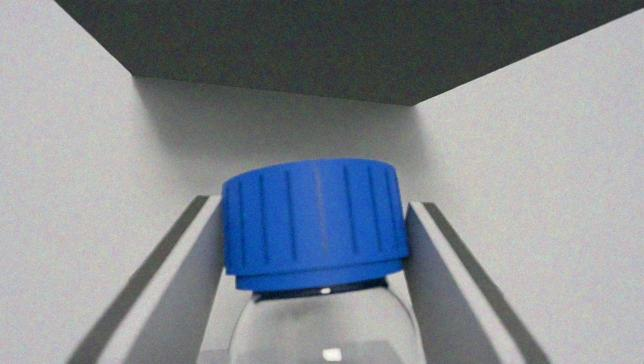

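Emit:
{"name": "move", "arguments": {"target": {"side": "right", "x": 0.332, "y": -0.595, "z": 1.286, "quat_wxyz": [0.383, -0.6634, -0.5567, 0.3214]}, "min_time_s": 0.5}}

Emit:
{"name": "move", "arguments": {"target": {"side": "right", "x": 0.343, "y": -0.598, "z": 1.286, "quat_wxyz": [0.3686, -0.6385, -0.5851, 0.3378]}, "min_time_s": 0.5}}

Emit:
{"name": "move", "arguments": {"target": {"side": "right", "x": 0.343, "y": -0.598, "z": 1.262, "quat_wxyz": [0.3686, -0.6385, -0.5851, 0.3378]}, "min_time_s": 0.6, "cameras": ["right_wrist_camera"]}}

Scene clock: 151.17 s.
Joint torques (N m): left_arm=[-2.45 10.81 0.5 -1.26 -0.23 -0.63 0.25] | right_arm=[9.16 -16.44 -9.65 -0.13 -0.78 1.56 0.1]
External joint torques (N m): left_arm=[-0.2 0.47 -0.67 0.14 -0.29 -0.06 0.26] | right_arm=[0.35 -2.37 0.43 0.08 -0.2 -0.07 0.1]
Wrist force (N): left_arm=[-0.6 -0.9 -4.4] | right_arm=[4.1 5.4 3.6]
Wrist torque (N m): left_arm=[-0.11 0.04 -0.03] | right_arm=[-0.27 0.25 -0.28]
Wrist force, peak (N): left_arm=[-0.6 -0.9 -4.8] | right_arm=[-13.0 -19.2 -24.4]
move: done
base_odometry: x=-0.584 y=+2.445 heading=+1.806
lidar_m: 0.47 0.49 0.67 1.12 1.93 2.48 5.37 3.14 2.64 1.93 0.68 0.49
base_status: not commanded
joint_positions: torso_squat_rad=+0.350 torso_shift_rad=+0.000 torso_pitch_rad=+0.000 torso_yaw_rad=+0.750 left_shoulder_pitch_rad=+0.030 left_shoulder_roll_rad=+0.350 left_shoulder_yaw_rad=+0.025 left_elbow_rad=-0.263 left_forearm_roll_rad=-0.030 left_wrist_pitch_rad=-0.019 left_hand_roll_rad=+0.030 left_gripper_m=+0.100 right_shoulder_pitch_rad=+1.054 right_shoulder_roll_rad=-0.953 right_shoulder_yaw_rad=-0.652 right_elbow_rad=-1.158 right_forearm_roll_rad=+1.904 right_wrist_pitch_rad=+0.934 right_hand_roll_rad=-1.877 right_gripper_m=+0.054 head_pan_rad=-0.520 head_tilt_rad=+0.360
joint_status: all done
wheel_motors_off: 0
motor_effort: left_wheel=+5(6) right_wheel=-4(6)
contact_limits: right_gripper_m 450 mA
chest: x=-0.2280 y=-0.0002 z=+1.2475 quat_wxyz=(+0.931, +0.000, +0.000, +0.366)
left_hand: x=-0.4767 y=+0.4277 z=+0.6185 quat_wxyz=(+0.912, +0.209, -0.054, +0.349)
right_hand: x=+0.3321 y=-0.5952 z=+1.2853 quat_wxyz=(+0.383, -0.663, -0.557, +0.321)
right_hand_status: reached (checked arc that bows 1 mm and turns the hand up to 0 deg, planned for 0.5 s): 1 mm and 0.0 deg off.
pictures: none

Scene clock: 152.03 s.
Joint torques (N m): left_arm=[-2.51 11.28 0.45 -1.34 -0.14 -0.7 0.3] | right_arm=[7.79 -16.48 -7.48 1.18 -1.15 1.98 0.31]
External joint torques (N m): left_arm=[-0.26 0.93 -0.71 0.06 -0.19 -0.13 0.31] | right_arm=[-0.57 -1.13 1.72 0.53 -0.31 0.48 0.31]
Wrist force (N): left_arm=[-0.4 -1.1 -4.4] | right_arm=[2.8 4.9 4.8]
Wrist torque (N m): left_arm=[-0.08 0.07 -0.04] | right_arm=[-0.17 0.08 -0.10]
Wrist force, peak (N): left_arm=[-0.4 -1.1 -4.7] | right_arm=[4.6 4.5 4.4]
move: done
base_odometry: x=-0.584 y=+2.445 heading=+1.806
lidar_m: 0.46 0.49 0.66 1.12 1.93 2.48 5.37 3.13 2.64 1.93 0.69 0.49
base_status: not commanded
joint_positions: torso_squat_rad=+0.350 torso_shift_rad=+0.000 torso_pitch_rad=+0.000 torso_yaw_rad=+0.750 left_shoulder_pitch_rad=+0.030 left_shoulder_roll_rad=+0.350 left_shoulder_yaw_rad=+0.025 left_elbow_rad=-0.263 left_forearm_roll_rad=-0.030 left_wrist_pitch_rad=-0.019 left_hand_roll_rad=+0.030 left_gripper_m=+0.100 right_shoulder_pitch_rad=+1.007 right_shoulder_roll_rad=-1.033 right_shoulder_yaw_rad=-0.577 right_elbow_rad=-0.983 right_forearm_roll_rad=+1.982 right_wrist_pitch_rad=+1.014 right_hand_roll_rad=-2.067 right_gripper_m=+0.054 head_pan_rad=-0.520 head_tilt_rad=+0.360
joint_status: all done
wheel_motors_off: 0
motor_effort: left_wheel=+5(6) right_wheel=-5(6)
contact_limits: right_gripper_m 450 mA
chest: x=-0.2280 y=-0.0002 z=+1.2475 quat_wxyz=(+0.931, +0.000, +0.000, +0.366)
left_hand: x=-0.4767 y=+0.4277 z=+0.6185 quat_wxyz=(+0.912, +0.209, -0.054, +0.349)
right_hand: x=+0.3430 y=-0.5976 z=+1.2861 quat_wxyz=(+0.370, -0.639, -0.584, +0.338)
right_hand_status: reached (checked arc that bows 7 mm and turns the hand up to 5 deg, planned for 0.5 s): 0 mm and 0.3 deg off.
pictures: none

Scene clock: 152.97 s.
Joint torques (N m): left_arm=[-2.48 11.17 0.85 -1.42 -0.05 -0.64 0.2] | right_arm=[7.28 -18.31 -6.37 0.9 -0.84 1.92 -0.34]
External joint torques (N m): left_arm=[-0.23 0.82 -0.32 -0.02 -0.11 -0.07 0.21] | right_arm=[-0.76 -1.33 2.16 0.34 0.05 0.44 -0.33]
Wrist force (N): left_arm=[-0.7 -0.7 -4.6] | right_arm=[2.7 5.0 4.3]
Wrist torque (N m): left_arm=[-0.15 0.01 -0.03] | right_arm=[-0.19 0.03 -0.11]
Wrist force, peak (N): left_arm=[-0.5 -0.9 -4.8] | right_arm=[2.7 5.3 5.2]
move: done
base_odometry: x=-0.584 y=+2.445 heading=+1.806
lidar_m: 0.47 0.49 0.66 1.13 1.93 2.47 5.36 3.13 2.64 1.94 0.69 0.49
base_status: not commanded
joint_positions: torso_squat_rad=+0.350 torso_shift_rad=+0.000 torso_pitch_rad=+0.000 torso_yaw_rad=+0.750 left_shoulder_pitch_rad=+0.030 left_shoulder_roll_rad=+0.350 left_shoulder_yaw_rad=+0.025 left_elbow_rad=-0.263 left_forearm_roll_rad=-0.030 left_wrist_pitch_rad=-0.019 left_hand_roll_rad=+0.030 left_gripper_m=+0.100 right_shoulder_pitch_rad=+0.916 right_shoulder_roll_rad=-1.027 right_shoulder_yaw_rad=-0.505 right_elbow_rad=-0.885 right_forearm_roll_rad=+2.021 right_wrist_pitch_rad=+1.068 right_hand_roll_rad=-2.093 right_gripper_m=+0.054 head_pan_rad=-0.520 head_tilt_rad=+0.360
joint_status: all done
wheel_motors_off: 0
motor_effort: left_wheel=+5(6) right_wheel=-5(6)
contact_limits: right_gripper_m 450 mA
chest: x=-0.2279 y=-0.0002 z=+1.2475 quat_wxyz=(+0.931, +0.000, +0.000, +0.366)
left_hand: x=-0.4767 y=+0.4277 z=+0.6185 quat_wxyz=(+0.912, +0.209, -0.054, +0.349)
right_hand: x=+0.3429 y=-0.5979 z=+1.2621 quat_wxyz=(+0.369, -0.639, -0.585, +0.338)
right_hand_status: reached (checked arc that bows 2 mm and turns the hand up to 0 deg, planned for 0.6 s): 0 mm and 0.1 deg off.
right_wrist_camera: T_world_to_cam=[[-0.12807, -0.99111, 0.03606, -0.59899], [-0.00041, -0.03631, -0.99934, 1.26667], [0.99177, -0.128, 0.00425, -0.34988]] pos_world=[0.2708, -0.59246, 1.28893]

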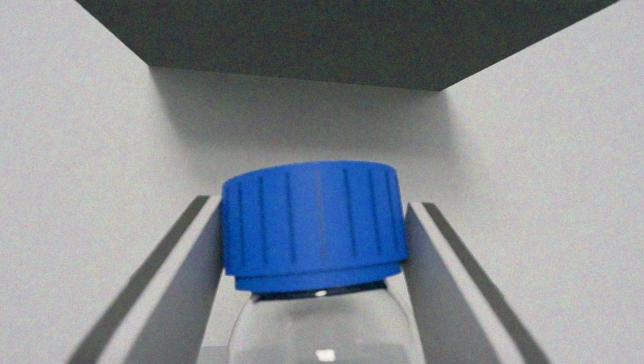

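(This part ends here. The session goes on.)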